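# Eight arms sort parcels into matching colour trays

## Task

Get every parcel into the tray that has the same colour as the parcel, lying flat on the bottom of that tray.

## Robot and tools

ROBOTS. Eight identical i2rt Big YAM arms, arm1 to arm8. Each has six revolute joints, a two-finger gripper and a wrist camera (armN_cam_wrist). Eight more cameras, cam_arm1 to cam_arm8, are fixed in the room. All images are 672x504. Each foot faces along its own +x. Approximate base positions (x, y, z in m): arm1 (-2.151, -0.606, 0.766), arm2 (-0.854, -0.623, 0.797), arm3 (0.435, -0.612, 0.752), arm4 (1.688, -0.612, 0.754) on the y<0 side; arm5 (2.165, 0.644, 0.790), arm6 (0.850, 0.628, 0.817), arm7 (-0.424, 0.615, 0.799), arm8 (-1.661, 0.655, 0.757) on the y>0 side. The work surfaces under the arms are at z=0.720. A hand reaches roughly 1.0 m from the joint1 axis.

FRAME. One scene frame for everything: metres, origin on the floor, +z up. The hand point lies between the finger pads, about 1 cm short of the fingertips. The fingers extend along the hand's +z axis and close along its y axis. Quaternions are written w first: qw, qx, qy, qz.

move. Top-level keys are arm1 to arm8 plus cameras. Each arm key holds an object that may contain:
- joints: absolute targets by name, in radians. Ranges: joint1_rad -2.879 to 2.879 (rotation about the foot, positive counter-clockwise seen from above, 0 along the foot's +x); joint2_rad 0 to 3.141 (shoulder, 0 = upper arm back and level, larger lifts it up and then forward); joint3_rad 0 to 3.019 (elbow, 0 = folded); joint4_rad -1.692 to 1.57 (hand pitch, positive tips the fingers up); joint5_rad -1.57 to 1.57 (hand yaw, positive toward the arm's right); joint6_rad -2.094 to 2.094 (hand roll, positive clockwise seen from behind). gripper_m is the absolute fingertip gap in metres, 0 to 0.093.
- target: seven numbers [x, y, z, qw, qx, qy, qz], an absolute hand pose in the scene frame (metres). The hand follows a straight line to it, starting from its current hand_target. If target is given, joints may only hold gripper_m.
- speed: top path speed in m/s, 0.002 to 0.5, default 0.25; only allowed with target. Rotation is capped at twice this value in rad/s.
Arms left out keep their previous command. Motions in one action start together; all hand paths share one duration (0.5 to 10 s, set by the slowest); an action never exceeds 15 s. The controller limits each step to 100 mm and 20 degrees from the measured pose, so hands lag, overshoot speed near full stretch, and commonly settle a centimetre or more off. Paths ignore obstacles and other arms. cameras: list of camera names, or "all"; omitted/null gives all, [] gives none. Unknown keys or names make the call invalid; out-of-range numbers get it refused.

wait: seconds (0 to 10) and optional cameras; commands nothing and returns the full state.

zoom_image: camera (one name) and region [x0, y0, x1, y1] in pixels from the top-left, at most 504x504; only works on a camera included in the most recent images.

finished_scene: scene (1 or 2). Irreversible; it usually reports success and gives the next scene's task. Calls after it in the same reply act on the next scene. Call it only once parcels rest correctly with no robot holding them.

RESULTS. A "move" line lists each arm sent motion with "done" or its worst status. joint_status and hand_status words: off_target (stopped short, may still push), time_out (joints re-held near where they stood, listed under on_its_own until reached; send the reported position to relieve pushing), not_followed (a safety check blocked the targets; the robot may keep trying them), "joint command not followed" / "pose unreachable" (check withheld joint or pose targets; gripper commands still run), limit_stop_at_motor_heat (blocked by a heat stop; resend). In on_its_own, "held at" is the target, not the reading. Arms listed under "as last shown" were not commanded and their repeated lines are stale. The "pictures" line gives image order. Unchanged or trivial lines are omitted; a call with no action prints everything. hand_target is shown only while a hand motion is unfinished. Joint velocities are rad/s (gripper m/s); "within noise" means essentially still. Torques (N m, arm joints only) include gravity and carry per-arm offsets; joints 3 and 4 wrap at ±28 N m.

GRIPPER. Closed on a hard object, gripper_m reads up to ~0.005 m under its width; closed on nothing, 0.000 to 0.002. For a firm grip command about 0.005 m below the width at first contact (more for soft, small or round things). Release with a target well above the reading.

HEAT. Pushing, holding loads or staying outstretched warms motors, even while you think. MOTOR HOT appears at 85 °C; at 100 °C an OVER-TEMPERATURE FAULT drops the arm for 30 to 60 s or more.

CAMERAS. Intrinsics K, distortion D and T_world_to_cam for each camera were supplied at the start; room cameras may have shifted by up to ~2.3 degrees and 9 mm, and wrist camera poses depend on reported joint angles.

AVOID. Forceful contact between robots (ends the scene; check does not stop finger, gripper or camera clashes); knocking anything off the work area (ends the scene); drops, releasing moving parcels, slamming, hard pushes. Arms do not stop on contact. A refused call, or one stopped by a fault, cancels the later move, wait and finished_scene calls in that reply. The simulation keeps running while you think, and loose objects may be nudged occasionally.

Each tool is called after "Emit:" as name([rows], argument=value, ...), one row to a line, values as JSON.

## Session

Emit:
move()

Scene clock: 0.00 s.
Joint torques (N m): no reading
Heat: arm1: hottest joint1_rad 30 °C; arm2: hottest joint2_rad 30 °C; arm3: hottest joint1_rad 30 °C; arm4: hottest joint3_rad 34 °C; arm5: hottest joint3_rad 32 °C; arm6: hottest joint2_rad 31 °C; arm7: hottest joint3_rad 33 °C; arm8: hottest joint1_rad 29 °C.
Joint velocities: within noise
arm1.joint_positions: joint1_rad=+0.458 joint2_rad=+0.456 joint3_rad=+1.438 joint4_rad=-1.139 joint5_rad=+0.063 joint6_rad=-0.074 gripper_m=+0.09396
arm1.joint_status: not commanded
arm1.hand: x=-1.9866 y=-0.6052 z=+1.4040 quat_wxyz=(-0.650, +0.024, -0.759, +0.041) (m; scene frame)
arm1.hand_target: x=-1.9921 y=-0.6053 z=+1.4119 quat_wxyz=(-0.658, +0.023, -0.752, +0.041) (m; scene frame)
arm1.hand_status: not commanded
arm2.joint_positions: joint1_rad=-0.133 joint2_rad=+0.490 joint3_rad=+1.431 joint4_rad=-1.371 joint5_rad=+0.122 joint6_rad=+0.254 gripper_m=+0.09396
arm2.joint_status: not commanded
arm2.hand: x=-0.9557 y=-0.4897 z=+1.3731 quat_wxyz=(-0.193, +0.711, -0.448, -0.506) (m; scene frame)
arm2.hand_target: x=-0.9532 y=-0.4923 z=+1.3817 quat_wxyz=(-0.195, +0.705, -0.446, -0.516) (m; scene frame)
arm2.hand_status: not commanded
arm3.joint_positions: joint1_rad=+0.288 joint2_rad=+0.566 joint3_rad=+1.355 joint4_rad=-1.309 joint5_rad=+0.227 joint6_rad=-0.408 gripper_m=+0.09396
arm3.joint_status: not commanded
arm3.hand: x=+0.2384 y=-0.5089 z=+1.2929 quat_wxyz=(-0.272, +0.862, -0.018, -0.428) (m; scene frame)
arm3.hand_target: x=+0.2407 y=-0.5098 z=+1.3061 quat_wxyz=(-0.276, +0.854, -0.020, -0.440) (m; scene frame)
arm3.hand_status: not commanded
arm4.joint_positions: joint1_rad=-0.202 joint2_rad=+0.526 joint3_rad=+1.372 joint4_rad=-1.530 joint5_rad=+0.176 joint6_rad=+0.279 gripper_m=+0.09396
arm4.joint_status: not commanded
arm4.hand: x=+1.8391 y=-0.5129 z=+1.2624 quat_wxyz=(-0.405, +0.175, -0.887, -0.138) (m; scene frame)
arm4.hand_target: x=+1.8372 y=-0.5146 z=+1.2716 quat_wxyz=(-0.414, +0.173, -0.882, -0.143) (m; scene frame)
arm4.hand_status: not commanded
arm5.joint_positions: joint1_rad=+0.150 joint2_rad=+0.484 joint3_rad=+1.403 joint4_rad=-1.356 joint5_rad=-0.018 joint6_rad=+0.258 gripper_m=+0.09396
arm5.joint_status: not commanded
arm5.hand: x=+1.9905 y=+0.6571 z=+1.3561 quat_wxyz=(+0.044, +0.831, -0.149, -0.534) (m; scene frame)
arm5.hand_target: x=+1.9935 y=+0.6567 z=+1.3668 quat_wxyz=(+0.045, +0.825, -0.147, -0.545) (m; scene frame)
arm5.hand_status: not commanded
arm6.joint_positions: joint1_rad=+0.005 joint2_rad=+0.600 joint3_rad=+1.377 joint4_rad=-1.425 joint5_rad=+0.198 joint6_rad=-0.419 gripper_m=+0.09396
arm6.joint_status: not commanded
arm6.hand: x=+1.0055 y=+0.4776 z=+1.3387 quat_wxyz=(-0.341, -0.130, -0.883, +0.295) (m; scene frame)
arm6.hand_target: x=+1.0039 y=+0.4787 z=+1.3519 quat_wxyz=(-0.354, -0.130, -0.876, +0.302) (m; scene frame)
arm6.hand_status: not commanded
arm7.joint_positions: joint1_rad=-0.316 joint2_rad=+0.535 joint3_rad=+1.368 joint4_rad=-1.177 joint5_rad=-0.073 joint6_rad=-0.126 gripper_m=+0.09396
arm7.joint_status: not commanded
arm7.hand: x=-0.2873 y=+0.4416 z=+1.3804 quat_wxyz=(-0.508, -0.311, -0.757, +0.270) (m; scene frame)
arm7.hand_target: x=-0.2897 y=+0.4449 z=+1.3917 quat_wxyz=(-0.517, -0.307, -0.750, +0.275) (m; scene frame)
arm7.hand_status: not commanded
arm8.joint_positions: joint1_rad=+0.154 joint2_rad=+0.581 joint3_rad=+1.368 joint4_rad=-1.211 joint5_rad=-0.224 joint6_rad=+0.370 gripper_m=+0.09396
arm8.joint_status: not commanded
arm8.hand: x=-1.7287 y=+0.4302 z=+1.3236 quat_wxyz=(-0.435, -0.755, -0.361, +0.333) (m; scene frame)
arm8.hand_target: x=-1.7273 y=+0.4330 z=+1.3347 quat_wxyz=(-0.441, -0.748, -0.360, +0.341) (m; scene frame)
arm8.hand_status: not commanded
pictures: arm1_cam_wrist, arm2_cam_wrist, arm3_cam_wrist, arm4_cam_wrist, arm5_cam_wrist, arm6_cam_wrist, arm7_cam_wrist, arm8_cam_wrist, cam_arm1, cam_arm2, cam_arm3, cam_arm4, cam_arm5, cam_arm6, cam_arm7, cam_arm8
camera_calibration:
arm1_cam_wrist: T_world_to_cam=[[-0.0151899, -0.996953, 0.076509, -0.739945], [-0.693604, -0.0446081, -0.718974, -0.390757], [0.720196, -0.0639881, -0.690813, 2.48858], [0, 0, 0, 1]] pos_world=[-2.07453, -0.595882, 1.49481]
arm2_cam_wrist: T_world_to_cam=[[0.840398, 0.511513, -0.179125, 1.29842], [0.377955, -0.790013, -0.482731, 0.641545], [-0.388434, 0.337985, -0.857254, 1.09193], [0, 0, 0, 1]] pos_world=[-0.909517, -0.526384, 1.47834]
arm3_cam_wrist: T_world_to_cam=[[0.273517, 0.847801, 0.454336, -0.222297], [0.935917, -0.125599, -0.329066, 0.144225], [-0.221918, 0.515226, -0.827825, 1.50942], [0, 0, 0, 1]] pos_world=[0.260787, -0.571114, 1.39799]
arm4_cam_wrist: T_world_to_cam=[[0.421855, -0.902681, -0.084888, -1.1342], [-0.884829, -0.389463, -0.255726, 1.75509], [0.197778, 0.182991, -0.963015, 1.07074], [0, 0, 0, 1]] pos_world=[1.81965, -0.536211, 1.38368]
arm5_cam_wrist: T_world_to_cam=[[0.208912, 0.948065, -0.239849, -0.712488], [0.828489, -0.301889, -0.471666, -0.803489], [-0.519578, -0.100176, -0.84853, 2.37481], [0, 0, 0, 1]] pos_world=[2.04843, 0.67082, 1.46523]
arm6_cam_wrist: T_world_to_cam=[[-0.428817, -0.788123, 0.441564, 0.214993], [-0.903379, 0.371489, -0.214249, 1.0236], [0.00481816, -0.490773, -0.871274, 1.52024], [0, 0, 0, 1]] pos_world=[1.00957, 0.535277, 1.44892]
arm7_cam_wrist: T_world_to_cam=[[-0.747697, -0.654596, 0.111593, -0.082968], [-0.585602, 0.570766, -0.575584, 0.380558], [0.313082, -0.495711, -0.810093, 1.54839], [0, 0, 0, 1]] pos_world=[-0.323954, 0.496036, 1.48264]
arm8_cam_wrist: T_world_to_cam=[[-0.833849, 0.353228, -0.424177, -1.03093], [0.527182, 0.737406, -0.422271, 1.15734], [0.163633, -0.575728, -0.8011, 1.71143], [0, 0, 0, 1]] pos_world=[-1.74981, 0.496045, 1.42244]

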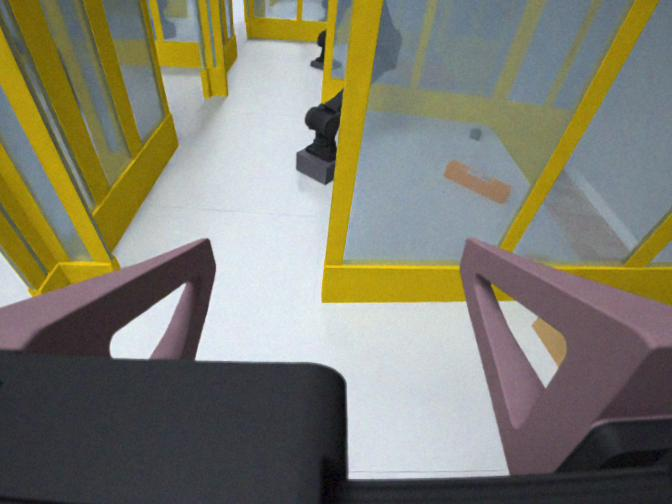

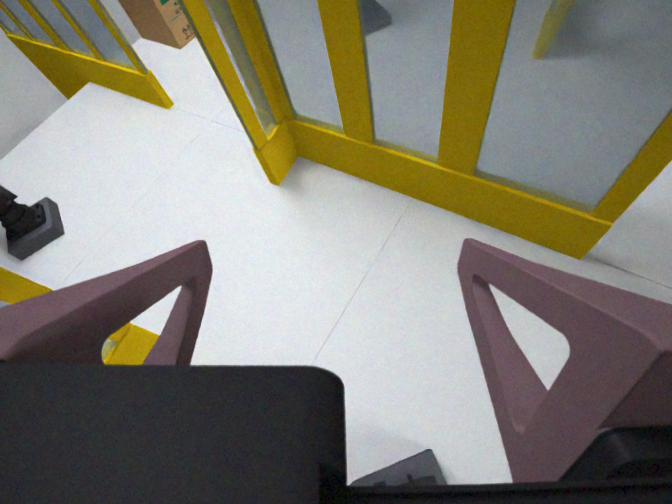

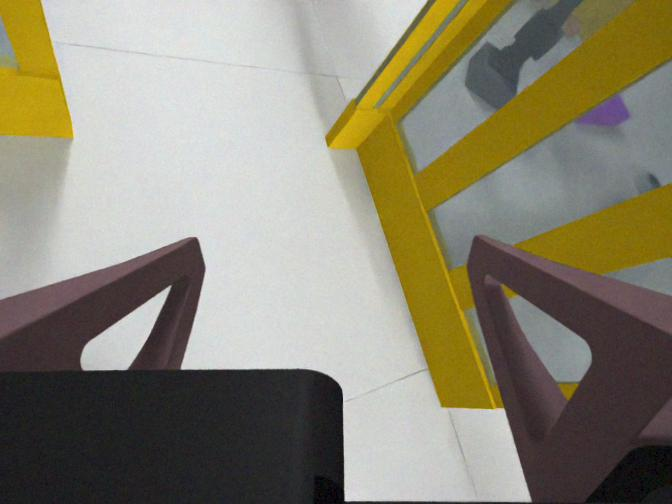

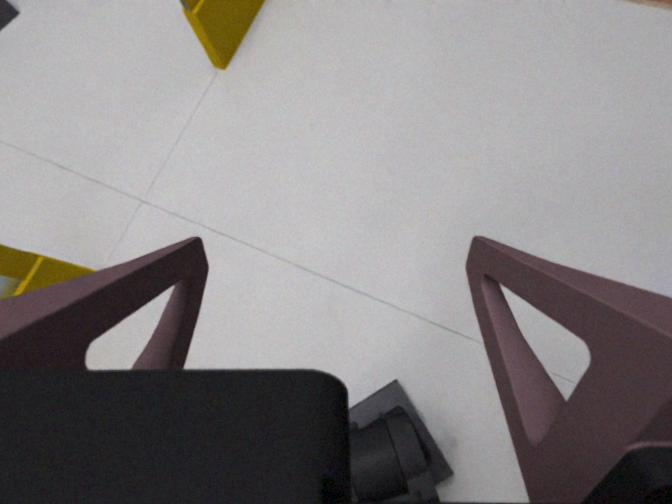

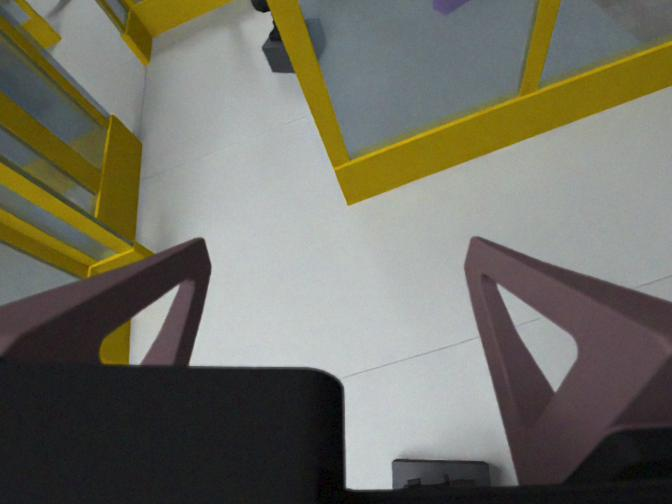

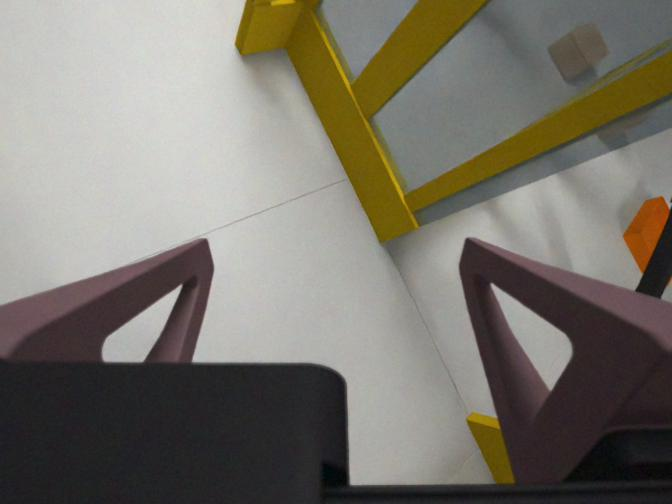

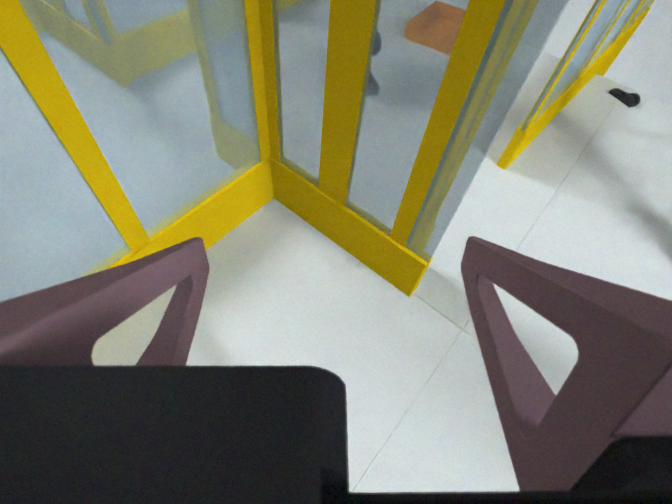

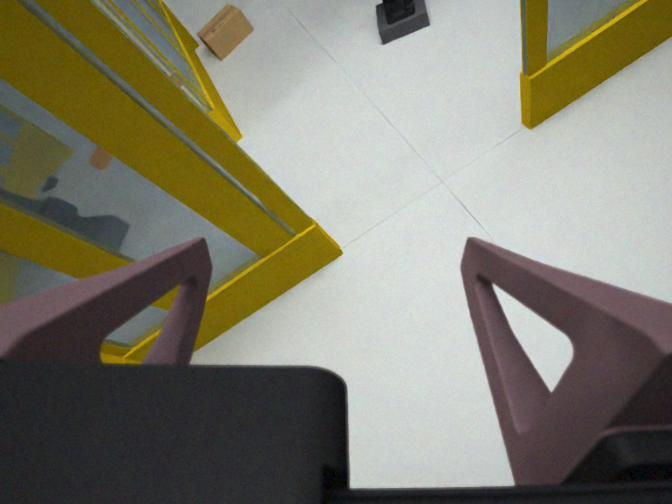

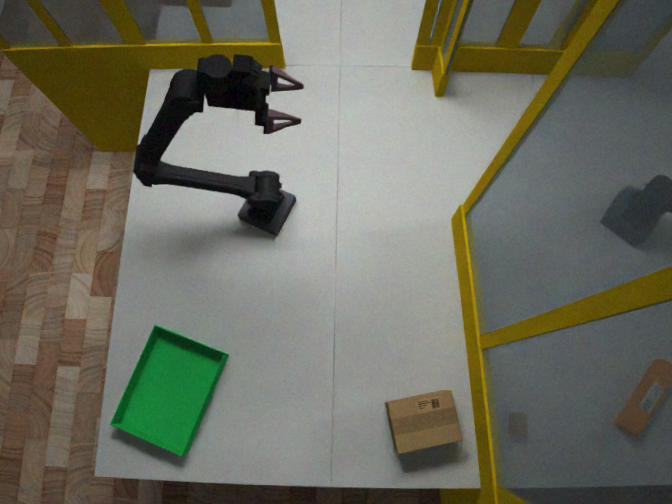

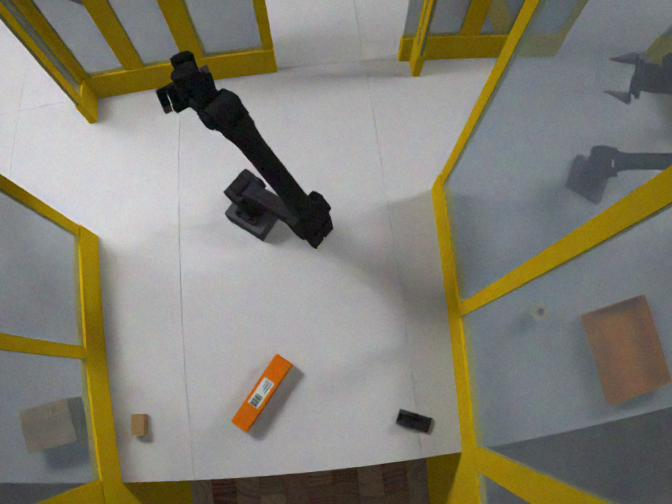

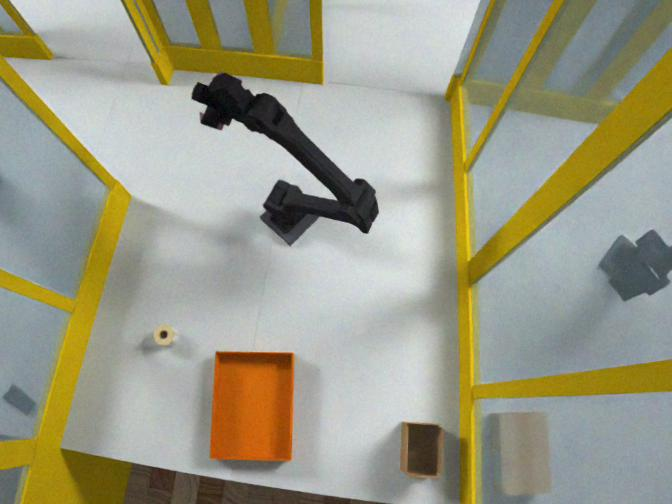

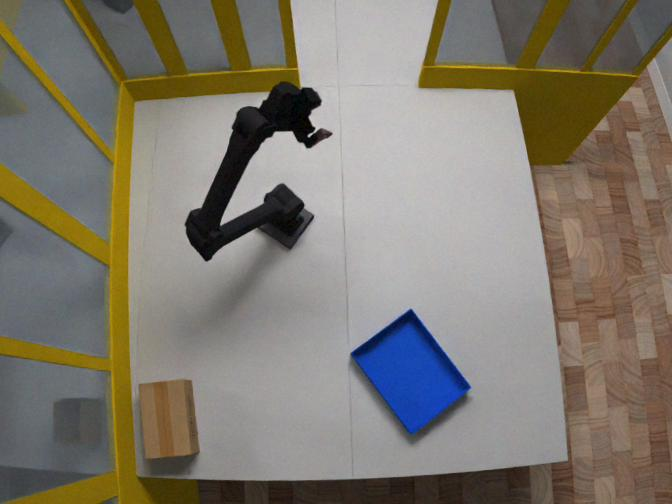

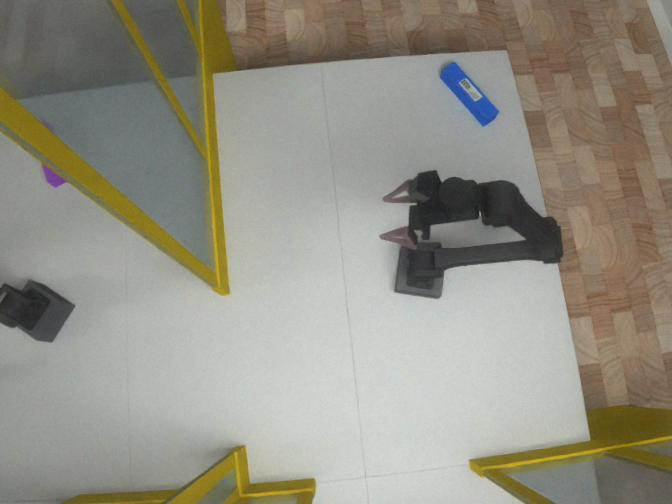

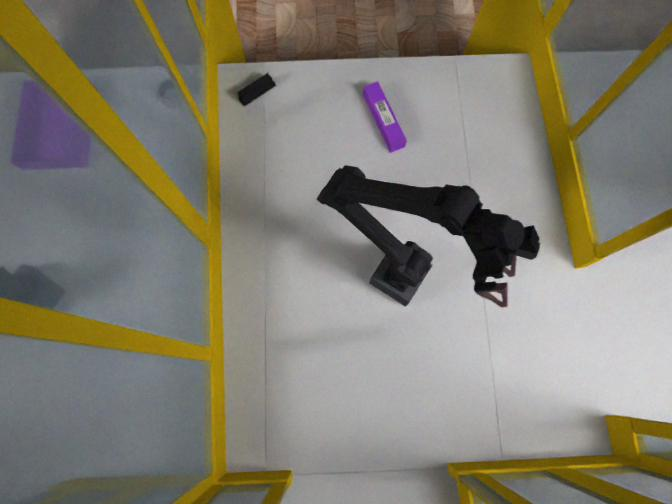

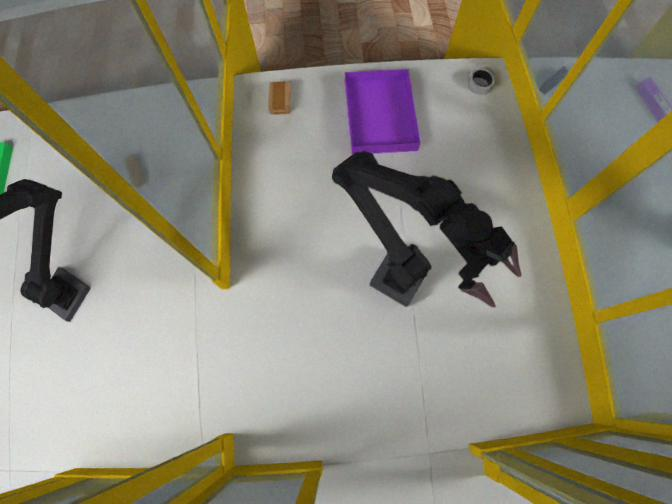

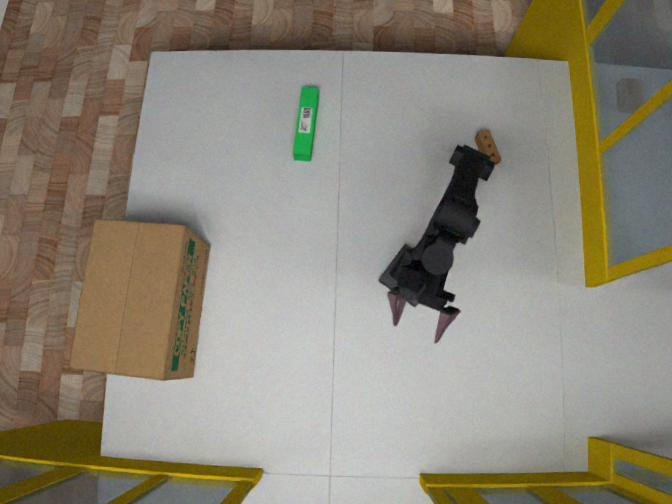

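Emit:
move(arm1={"joints":{"joint1_rad":-1.548}}, arm2={"joints":{"joint1_rad":2.18}}, arm3={"joints":{"joint1_rad":2.175}}, arm4={"joints":{"joint1_rad":-1.874}}, arm5={"joints":{"joint1_rad":-1.714}}, arm6={"joints":{"joint1_rad":2.22}}, arm7={"joints":{"joint1_rad":2.20}}, arm8={"joints":{"joint1_rad":-1.943}}, cameras=[])

Emit:
move(arm8={"target":[-2.019,1.187,0.95,0,0.685,-0.728,0],"speed":0.3}, arm2={"target":[-0.885,-1.238,0.95,0,0.903,0.4305,0],"speed":0.3}, arm6={"target":[0.83,1.26,0.95,0,0.804,-0.595,0],"speed":0.3}, arm5={"target":[2.45,1.31,0.95,0,0.836,-0.548,0],"speed":0.3}, arm1={"target":[-2.42,-1.24,0.99,0,0.8166,0.577,0],"speed":0.3}, arm3={"target":[0.43,-1.27,0.99,0,0.672,0.74,0],"speed":0.3}, arm4={"target":[2.116,-1.178,0.99,0,0.459,0.888,0],"speed":0.3}, arm7={"target":[-0.42,1.265,0.99,0,0.692,-0.722,0],"speed":0.3}, cameras=["arm8_cam_wrist","arm2_cam_wrist","arm6_cam_wrist","arm4_cam_wrist","arm1_cam_wrist","arm3_cam_wrist","arm5_cam_wrist","arm7_cam_wrist"])

Scene clock: 92.00 s.
Heat: arm1: hottest joint3_rad 31 °C; arm2: hottest joint3_rad 36 °C; arm3: hottest joint3_rad 32 °C; arm4: hottest joint3_rad 40 °C; arm5: hottest joint3_rad 35 °C; arm6: hottest joint3_rad 34 °C; arm7: hottest joint3_rad 43 °C; arm8: hottest joint3_rad 37 °C.
move: arm1 done; arm2 done; arm3 done; arm4 done; arm5 done; arm6 done; arm7 done; arm8 done
arm1.joint_status: all done
arm2.joint_status: all done
arm3.joint_status: all done
arm4.joint_status: all done
arm5.joint_status: all done
arm6.joint_status: all done
arm7.joint_status: all done
arm8.joint_status: all done
pictures: none

Scene clock: 95.70 s.
Joint torques (N m): arm1=[1.08 -20.54 12.52 -0.08 -0.03 0.05] | arm2=[-0.38 -22.01 11.69 0.12 -0.08 0.08] | arm3=[-1.79 -23.53 14.13 -0.29 -0.28 0.12] | arm4=[-0.21 -18.61 14.61 -0.03 -0.15 -0.03] | arm5=[-0.5 -20.01 10.06 -0.25 -0.1 -0.19] | arm6=[-0.85 -15.03 12.49 -0.2 -0.05 -0.01] | arm7=[-1.14 -16.56 15.5 -0.42 -0.15 0.21] | arm8=[1.26 -19.55 14.58 -0.64 0.08 0.04]
move: arm1 off_target; arm2 off_target; arm3 off_target; arm4 off_target; arm5 off_target; arm6 off_target; arm7 off_target; arm8 off_target
arm1.joint_positions: joint1_rad=-1.535 joint2_rad=+2.189 joint3_rad=+2.320 joint4_rad=-1.672 joint5_rad=+0.010 joint6_rad=-0.059 gripper_m=+0.09398
arm1.hand: x=-2.4124 y=-1.2349 z=+0.9756 quat_wxyz=(-0.009, -0.813, -0.581, +0.017) (m; scene frame)
arm1.hand_target: x=-2.4195 y=-1.2391 z=+0.9896 quat_wxyz=(-0.018, -0.816, -0.577, +0.028) (m; scene frame)
arm1.hand_status: off_target (0.017 m and 2.3 deg from the pose sent, 0.671 m and 81.5 deg at the start; a joint's target at an end of its range on 29 of 111 steps)
arm2.joint_positions: joint1_rad=+2.190 joint2_rad=+1.976 joint3_rad=+1.806 joint4_rad=-1.426 joint5_rad=+0.003 joint6_rad=+0.618 gripper_m=+0.09399
arm2.hand: x=-0.8804 y=-1.2262 z=+0.9381 quat_wxyz=(-0.012, +0.898, +0.440, +0.005) (m; scene frame)
arm2.hand_target: x=-0.8851 y=-1.2374 z=+0.9501 quat_wxyz=(+0.000, +0.903, +0.430, +0.000) (m; scene frame)
arm2.hand_status: off_target (0.017 m and 2.0 deg from the pose sent, 0.617 m and 67.4 deg at the start)
arm3.joint_positions: joint1_rad=+2.193 joint2_rad=+2.089 joint3_rad=+2.186 joint4_rad=-1.671 joint5_rad=+0.010 joint6_rad=-0.117 gripper_m=+0.09397
arm3.hand: x=+0.4394 y=-1.2605 z=+0.9648 quat_wxyz=(-0.005, +0.660, +0.751, +0.002) (m; scene frame)
arm3.hand_target: x=+0.4301 y=-1.2683 z=+0.9895 quat_wxyz=(+0.013, +0.672, +0.740, -0.015) (m; scene frame)
arm3.hand_status: off_target (0.028 m and 1.9 deg from the pose sent, 0.534 m and 61.2 deg at the start; a joint's target at an end of its range on 30 of 111 steps)
arm4.joint_positions: joint1_rad=-1.887 joint2_rad=+2.217 joint3_rad=+2.429 joint4_rad=-1.684 joint5_rad=-0.013 joint6_rad=+0.033 gripper_m=+0.09398
arm4.hand: x=+2.1087 y=-1.1727 z=+0.9818 quat_wxyz=(-0.044, -0.464, -0.884, +0.023) (m; scene frame)
arm4.hand_target: x=+2.1155 y=-1.1771 z=+0.9894 quat_wxyz=(-0.055, -0.458, -0.887, +0.027) (m; scene frame)
arm4.hand_status: off_target (0.012 m and 5.8 deg from the pose sent, 0.607 m and 54.5 deg at the start; a joint's target at an end of its range on 33 of 111 steps)
arm5.joint_positions: joint1_rad=-1.719 joint2_rad=+2.369 joint3_rad=+2.458 joint4_rad=-1.674 joint5_rad=-0.003 joint6_rad=-0.804 gripper_m=+0.09399
arm5.hand: x=+2.4497 y=+1.3012 z=+0.9294 quat_wxyz=(+0.004, +0.832, -0.555, +0.000) (m; scene frame)
arm5.hand_target: x=+2.4494 y=+1.3089 z=+0.9498 quat_wxyz=(-0.016, +0.836, -0.548, -0.003) (m; scene frame)
arm5.hand_status: off_target (0.022 m and 1.0 deg from the pose sent, 0.689 m and 86.6 deg at the start; a joint's target at an end of its range on 24 of 111 steps)
arm6.joint_positions: joint1_rad=+2.225 joint2_rad=+2.030 joint3_rad=+1.832 joint4_rad=-1.406 joint5_rad=+0.002 joint6_rad=-0.273 gripper_m=+0.09397
arm6.hand: x=+0.8286 y=+1.2446 z=+0.9357 quat_wxyz=(+0.013, +0.808, -0.590, +0.011) (m; scene frame)
arm6.hand_target: x=+0.8300 y=+1.2592 z=+0.9502 quat_wxyz=(+0.000, +0.804, -0.595, +0.000) (m; scene frame)
arm6.hand_status: off_target (0.021 m and 2.1 deg from the pose sent, 0.573 m and 53.7 deg at the start)
arm7.joint_positions: joint1_rad=+2.214 joint2_rad=+2.071 joint3_rad=+2.048 joint4_rad=-1.585 joint5_rad=+0.002 joint6_rad=+0.028 gripper_m=+0.09398
arm7.hand: x=-0.4251 y=+1.2502 z=+0.9767 quat_wxyz=(+0.011, +0.699, -0.715, +0.013) (m; scene frame)
arm7.hand_target: x=-0.4199 y=+1.2639 z=+0.9901 quat_wxyz=(+0.000, +0.692, -0.722, -0.001) (m; scene frame)
arm7.hand_status: off_target (0.021 m and 2.2 deg from the pose sent, 0.584 m and 71.3 deg at the start)
arm8.joint_positions: joint1_rad=-1.936 joint2_rad=+2.040 joint3_rad=+2.014 joint4_rad=-1.571 joint5_rad=-0.003 joint6_rad=+0.646 gripper_m=+0.09398
arm8.hand: x=-2.0160 y=+1.1747 z=+0.9384 quat_wxyz=(-0.004, -0.690, +0.723, -0.013) (m; scene frame)
arm8.hand_target: x=-2.0186 y=+1.1863 z=+0.9500 quat_wxyz=(+0.000, -0.685, +0.728, +0.000) (m; scene frame)
arm8.hand_status: off_target (0.017 m and 1.8 deg from the pose sent, 0.554 m and 70.2 deg at the start)
pictures: arm1_cam_wrist, arm2_cam_wrist, arm3_cam_wrist, arm4_cam_wrist, arm5_cam_wrist, arm6_cam_wrist, arm7_cam_wrist, arm8_cam_wrist
camera_calibration:
arm1_cam_wrist: T_world_to_cam=[[-0.940943, 0.338566, 0.000209258, -1.85101], [0.284411, 0.790099, 0.543004, 1.13679], [0.183677, 0.510995, -0.83973, 2.02001], [0, 0, 0, 1]]
arm2_cam_wrist: T_world_to_cam=[[-0.786819, 0.616424, 0.0306214, 0.0331878], [0.508152, 0.618863, 0.598991, 0.648748], [0.350282, 0.486858, -0.80017, 1.77654], [0, 0, 0, 1]]
arm3_cam_wrist: T_world_to_cam=[[-0.99228, -0.123397, 0.012425, 0.267383], [-0.0923525, 0.802055, 0.590067, 0.488137], [-0.0827781, 0.584364, -0.807258, 1.67588], [0, 0, 0, 1]]
arm4_cam_wrist: T_world_to_cam=[[-0.815651, -0.578424, 0.0118067, 1.02744], [-0.497127, 0.711158, 0.497111, 1.39897], [-0.295937, 0.399599, -0.867607, 2.06935], [0, 0, 0, 1]]
arm5_cam_wrist: T_world_to_cam=[[0.927296, 0.374325, -0.00152879, -2.75617], [0.307291, -0.758894, 0.574154, -0.291258], [0.21376, -0.53288, -0.818746, 1.05479], [0, 0, 0, 1]]
arm6_cam_wrist: T_world_to_cam=[[0.950317, 0.311283, -0.00110172, -1.17527], [0.24918, -0.758592, 0.602037, 0.180208], [0.186568, -0.5724, -0.798468, 1.42931], [0, 0, 0, 1]]
arm7_cam_wrist: T_world_to_cam=[[0.999845, -0.00793318, 0.015731, 0.416389], [-0.0157682, -0.801237, 0.59814, 0.417145], [0.00785914, -0.598295, -0.801237, 1.65518], [0, 0, 0, 1]]
arm8_cam_wrist: T_world_to_cam=[[0.99861, -0.0525933, 0.00359038, 2.07256], [-0.0438426, -0.790779, 0.61053, 0.271894], [-0.0292706, -0.609839, -0.791985, 1.52113], [0, 0, 0, 1]]

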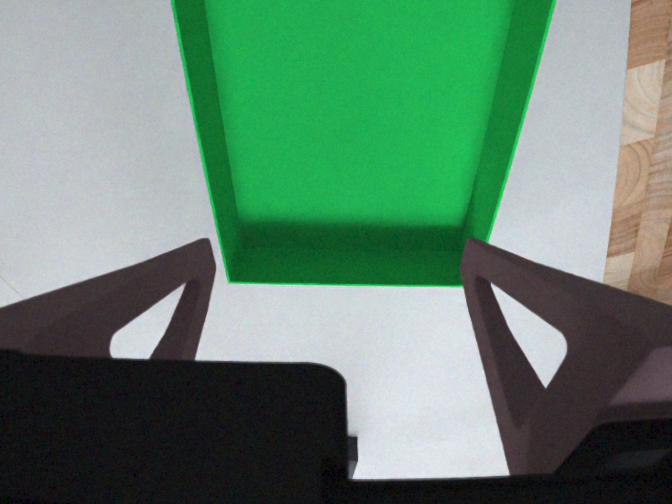

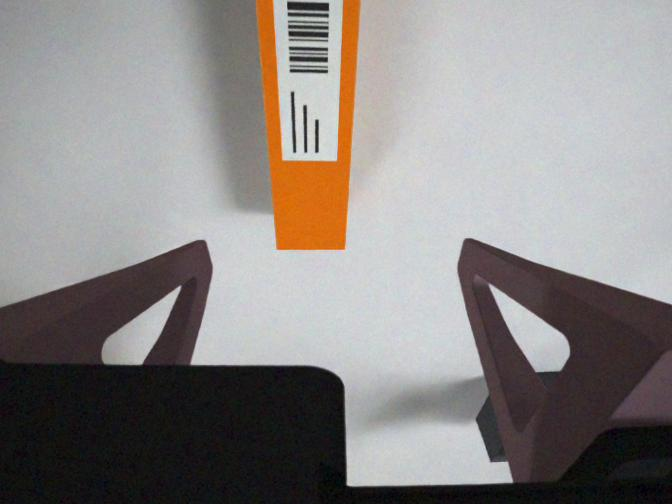

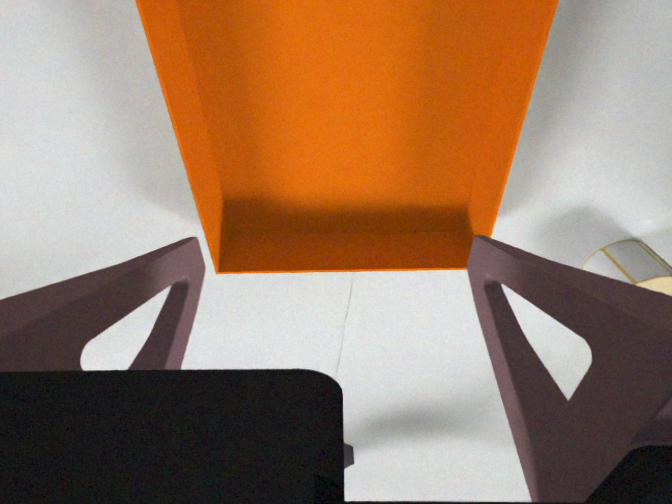

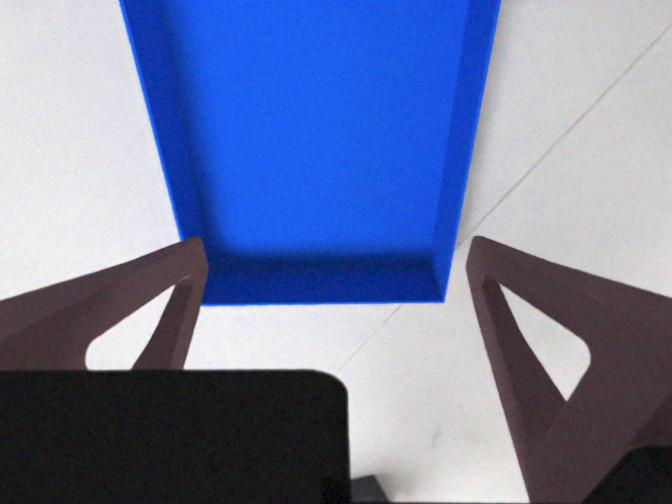

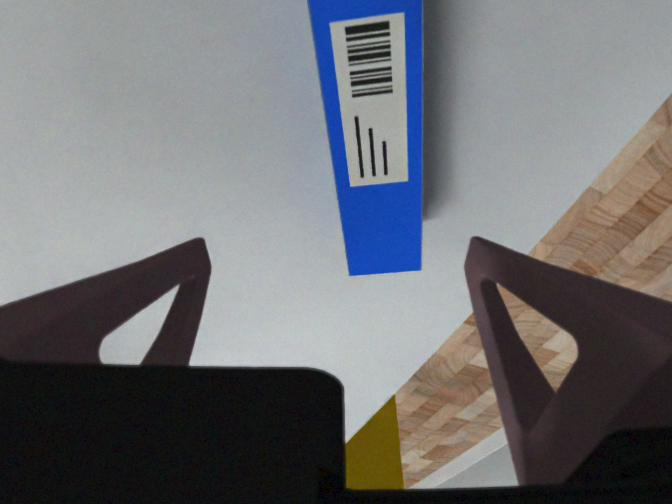

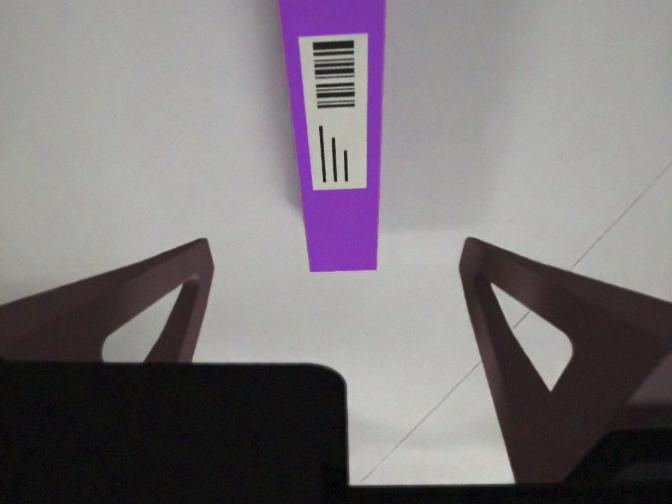

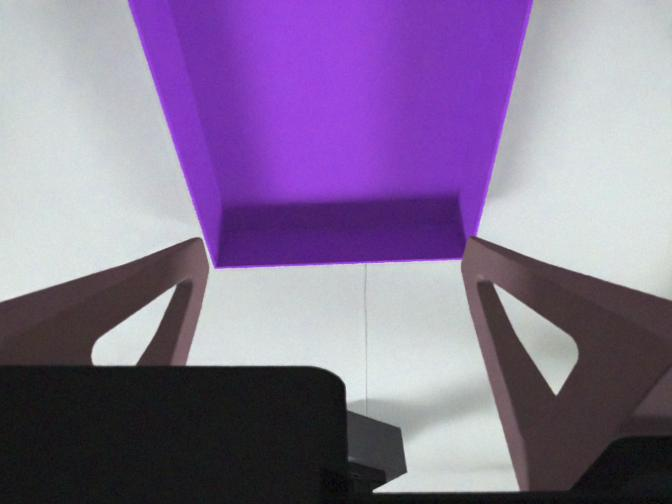

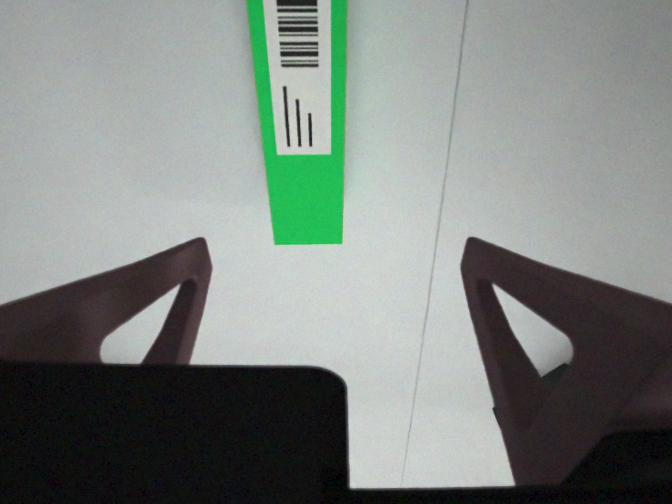

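Emit:
move(arm8={"target":[-2.037,1.199,0.735,0,0.684,-0.729,0],"speed":0.13}, arm2={"target":[-0.883,-1.249,0.735,0,0.905,0.425,0],"speed":0.13}, arm6={"target":[0.829,1.249,0.735,0,0.8216,-0.570,0],"speed":0.13}, arm5={"target":[2.468,1.324,0.735,0,0.866,-0.5,0],"speed":0.13}, arm1={"joints":{"joint2_rad":0.75,"joint3_rad":1.43,"joint4_rad":-1.4}}, arm7={"joints":{"joint2_rad":0.75,"joint3_rad":1.43,"joint4_rad":-1.4}}, arm3={"joints":{"joint2_rad":0.75,"joint3_rad":1.43,"joint4_rad":-1.4}}, arm4={"joints":{"joint2_rad":0.75,"joint3_rad":1.43,"joint4_rad":-1.4}}, cameras=["arm8_cam_wrist","arm2_cam_wrist","arm6_cam_wrist","arm5_cam_wrist"])

Scene clock: 163.43 s.
Joint torques (N m): arm1=[0.56 1.2 7.28 2.25 -0.03 0.02] | arm2=[-0.03 -22.95 7.36 0.91 -0.08 0.07] | arm3=[-1.73 -1.9 8.81 1.84 -0.27 0.14] | arm4=[0.26 0.91 8.8 2.24 -0.15 -0.04] | arm5=[-1.73 -19.6 7.6 0.76 -0.33 -0.14] | arm6=[-0.67 -14.86 7.1 0.7 0.03 -0.16] | arm7=[-1.14 -0.91 8.31 1.7 -0.14 0.2] | arm8=[2.32 -20.6 9.26 0.25 0.09 0.02]
Heat: arm1: hottest joint3_rad 41 °C; arm2: hottest joint3_rad 42 °C; arm3: hottest joint3_rad 38 °C; arm4: hottest joint3_rad 55 °C; arm5: hottest joint3_rad 39 °C; arm6: hottest joint3_rad 38 °C; arm7: hottest joint3_rad 52 °C; arm8: hottest joint3_rad 45 °C.
move: arm1 done; arm2 done; arm3 done; arm4 done; arm5 off_target; arm6 done; arm7 done; arm8 done
arm1.joint_positions: joint1_rad=-1.535 joint2_rad=+0.747 joint3_rad=+1.440 joint4_rad=-1.415 joint5_rad=+0.010 joint6_rad=-0.059 gripper_m=+0.09398
arm1.joint_status: all done
arm1.hand: x=-2.2568 y=-0.8487 z=+1.2869 quat_wxyz=(-0.220, -0.742, -0.526, +0.352) (m; scene frame)
arm2.joint_positions: joint1_rad=+2.190 joint2_rad=+2.207 joint3_rad=+1.646 joint4_rad=-1.010 joint5_rad=+0.003 joint6_rad=+0.634 gripper_m=+0.09399
arm2.hand: x=-0.8814 y=-1.2471 z=+0.7422 quat_wxyz=(-0.001, +0.901, +0.433, -0.001) (m; scene frame)
arm2.hand_target: x=-0.8831 y=-1.2489 z=+0.7350 quat_wxyz=(+0.000, +0.905, +0.425, +0.000) (m; scene frame)
arm2.hand_status: done (0.008 m and 1.0 deg from the pose sent, 0.204 m and 2.4 deg at the start)
arm3.joint_positions: joint1_rad=+2.192 joint2_rad=+0.750 joint3_rad=+1.426 joint4_rad=-1.417 joint5_rad=+0.010 joint6_rad=-0.117 gripper_m=+0.09397
arm3.joint_status: all done
arm3.hand: x=+0.4332 y=-0.8851 z=+1.2615 quat_wxyz=(+0.266, +0.608, +0.686, -0.299) (m; scene frame)
arm4.joint_positions: joint1_rad=-1.887 joint2_rad=+0.745 joint3_rad=+1.436 joint4_rad=-1.414 joint5_rad=-0.013 joint6_rad=+0.033 gripper_m=+0.09398
arm4.joint_status: all done
arm4.hand: x=+1.8545 y=-0.8210 z=+1.2719 quat_wxyz=(-0.370, -0.419, -0.809, +0.180) (m; scene frame)
arm5.joint_positions: joint1_rad=-1.720 joint2_rad=+2.530 joint3_rad=+2.290 joint4_rad=-1.334 joint5_rad=+0.001 joint6_rad=-0.932 gripper_m=+0.09399
arm5.hand: x=+2.4610 y=+1.3237 z=+0.7511 quat_wxyz=(-0.002, +0.866, -0.501, +0.001) (m; scene frame)
arm5.hand_target: x=+2.4678 y=+1.3234 z=+0.7352 quat_wxyz=(+0.000, +0.866, -0.500, +0.000) (m; scene frame)
arm5.hand_status: off_target (0.018 m and 0.2 deg from the pose sent, 0.197 m and 7.4 deg at the start)
arm6.joint_positions: joint1_rad=+2.225 joint2_rad=+2.222 joint3_rad=+1.615 joint4_rad=-0.967 joint5_rad=+0.000 joint6_rad=-0.316 gripper_m=+0.09397
arm6.hand: x=+0.8284 y=+1.2462 z=+0.7438 quat_wxyz=(+0.001, +0.820, -0.572, +0.001) (m; scene frame)
arm6.hand_target: x=+0.8290 y=+1.2489 z=+0.7352 quat_wxyz=(+0.000, +0.822, -0.570, +0.000) (m; scene frame)
arm6.hand_status: done (0.009 m and 0.4 deg from the pose sent, 0.201 m and 3.4 deg at the start)
arm7.joint_positions: joint1_rad=+2.214 joint2_rad=+0.748 joint3_rad=+1.441 joint4_rad=-1.413 joint5_rad=+0.002 joint6_rad=+0.028 gripper_m=+0.09398
arm7.joint_status: all done
arm7.hand: x=-0.4236 y=+0.8827 z=+1.3196 quat_wxyz=(-0.288, +0.635, -0.652, -0.297) (m; scene frame)
arm8.joint_positions: joint1_rad=-1.935 joint2_rad=+2.236 joint3_rad=+1.823 joint4_rad=-1.155 joint5_rad=-0.003 joint6_rad=+0.662 gripper_m=+0.09398
arm8.hand: x=-2.0335 y=+1.1995 z=+0.7444 quat_wxyz=(-0.001, -0.685, +0.728, +0.001) (m; scene frame)
arm8.hand_target: x=-2.0368 y=+1.1989 z=+0.7351 quat_wxyz=(+0.000, -0.684, +0.729, +0.000) (m; scene frame)
arm8.hand_status: done (0.010 m and 0.3 deg from the pose sent, 0.206 m and 1.9 deg at the start)
pictures: arm2_cam_wrist, arm5_cam_wrist, arm6_cam_wrist, arm8_cam_wrist
camera_calibration:
arm2_cam_wrist: T_world_to_cam=[[-0.776812, 0.629531, 0.0159235, 0.0874572], [0.518873, 0.625529, 0.582653, 0.809425], [0.356837, 0.460874, -0.812565, 1.61293], [0, 0, 0, 1]]
arm5_cam_wrist: T_world_to_cam=[[0.872363, 0.488769, 0.00942315, -2.79979], [0.396857, -0.71931, 0.570174, -0.445165], [0.285461, -0.493658, -0.82147, 0.692056], [0, 0, 0, 1]]
arm6_cam_wrist: T_world_to_cam=[[0.936314, 0.351124, 0.00535392, -1.21863], [0.283666, -0.765238, 0.577879, 0.294675], [0.207004, -0.539557, -0.816105, 1.23226], [0, 0, 0, 1]]
arm8_cam_wrist: T_world_to_cam=[[0.997656, -0.0669416, -0.0141561, 2.12059], [-0.0456266, -0.805061, 0.591434, 0.436881], [-0.0509881, -0.589402, -0.806229, 1.32399], [0, 0, 0, 1]]

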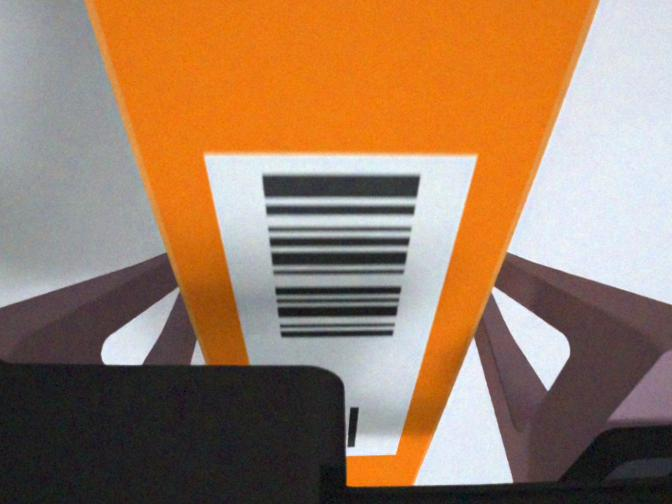

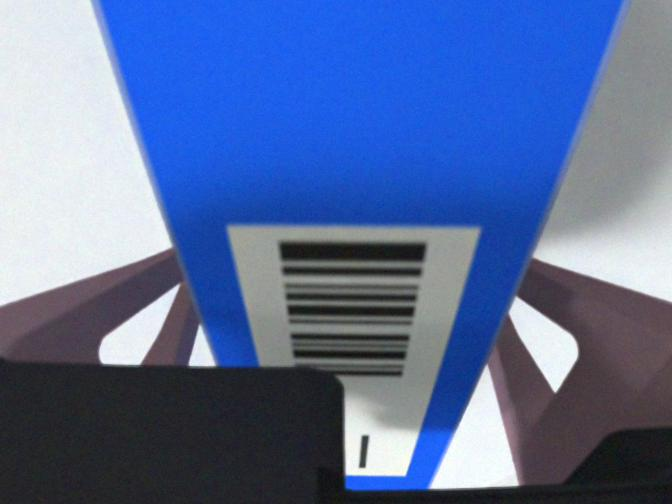

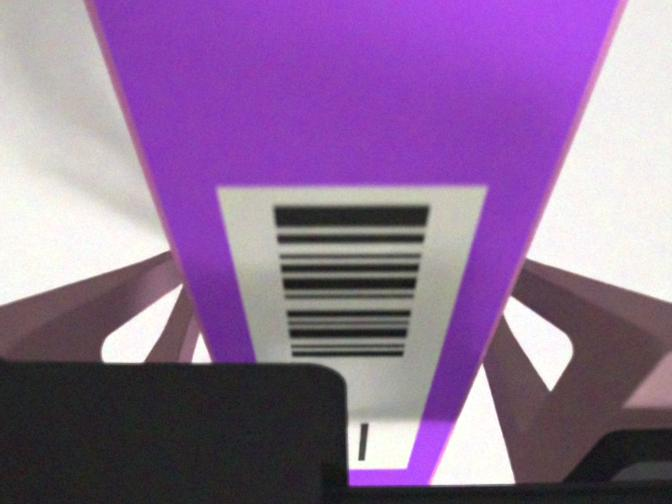

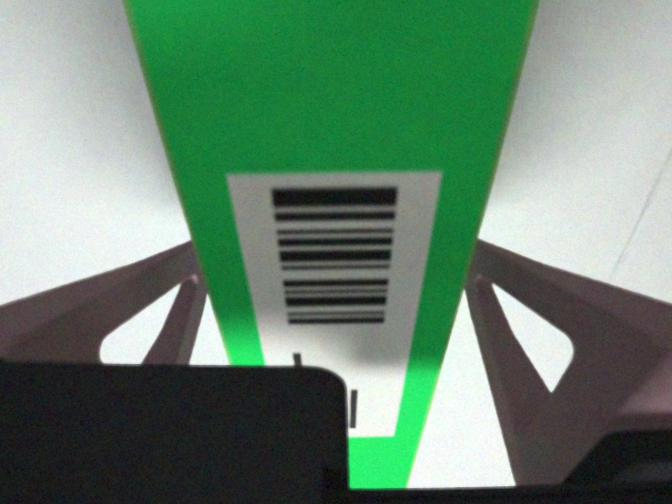

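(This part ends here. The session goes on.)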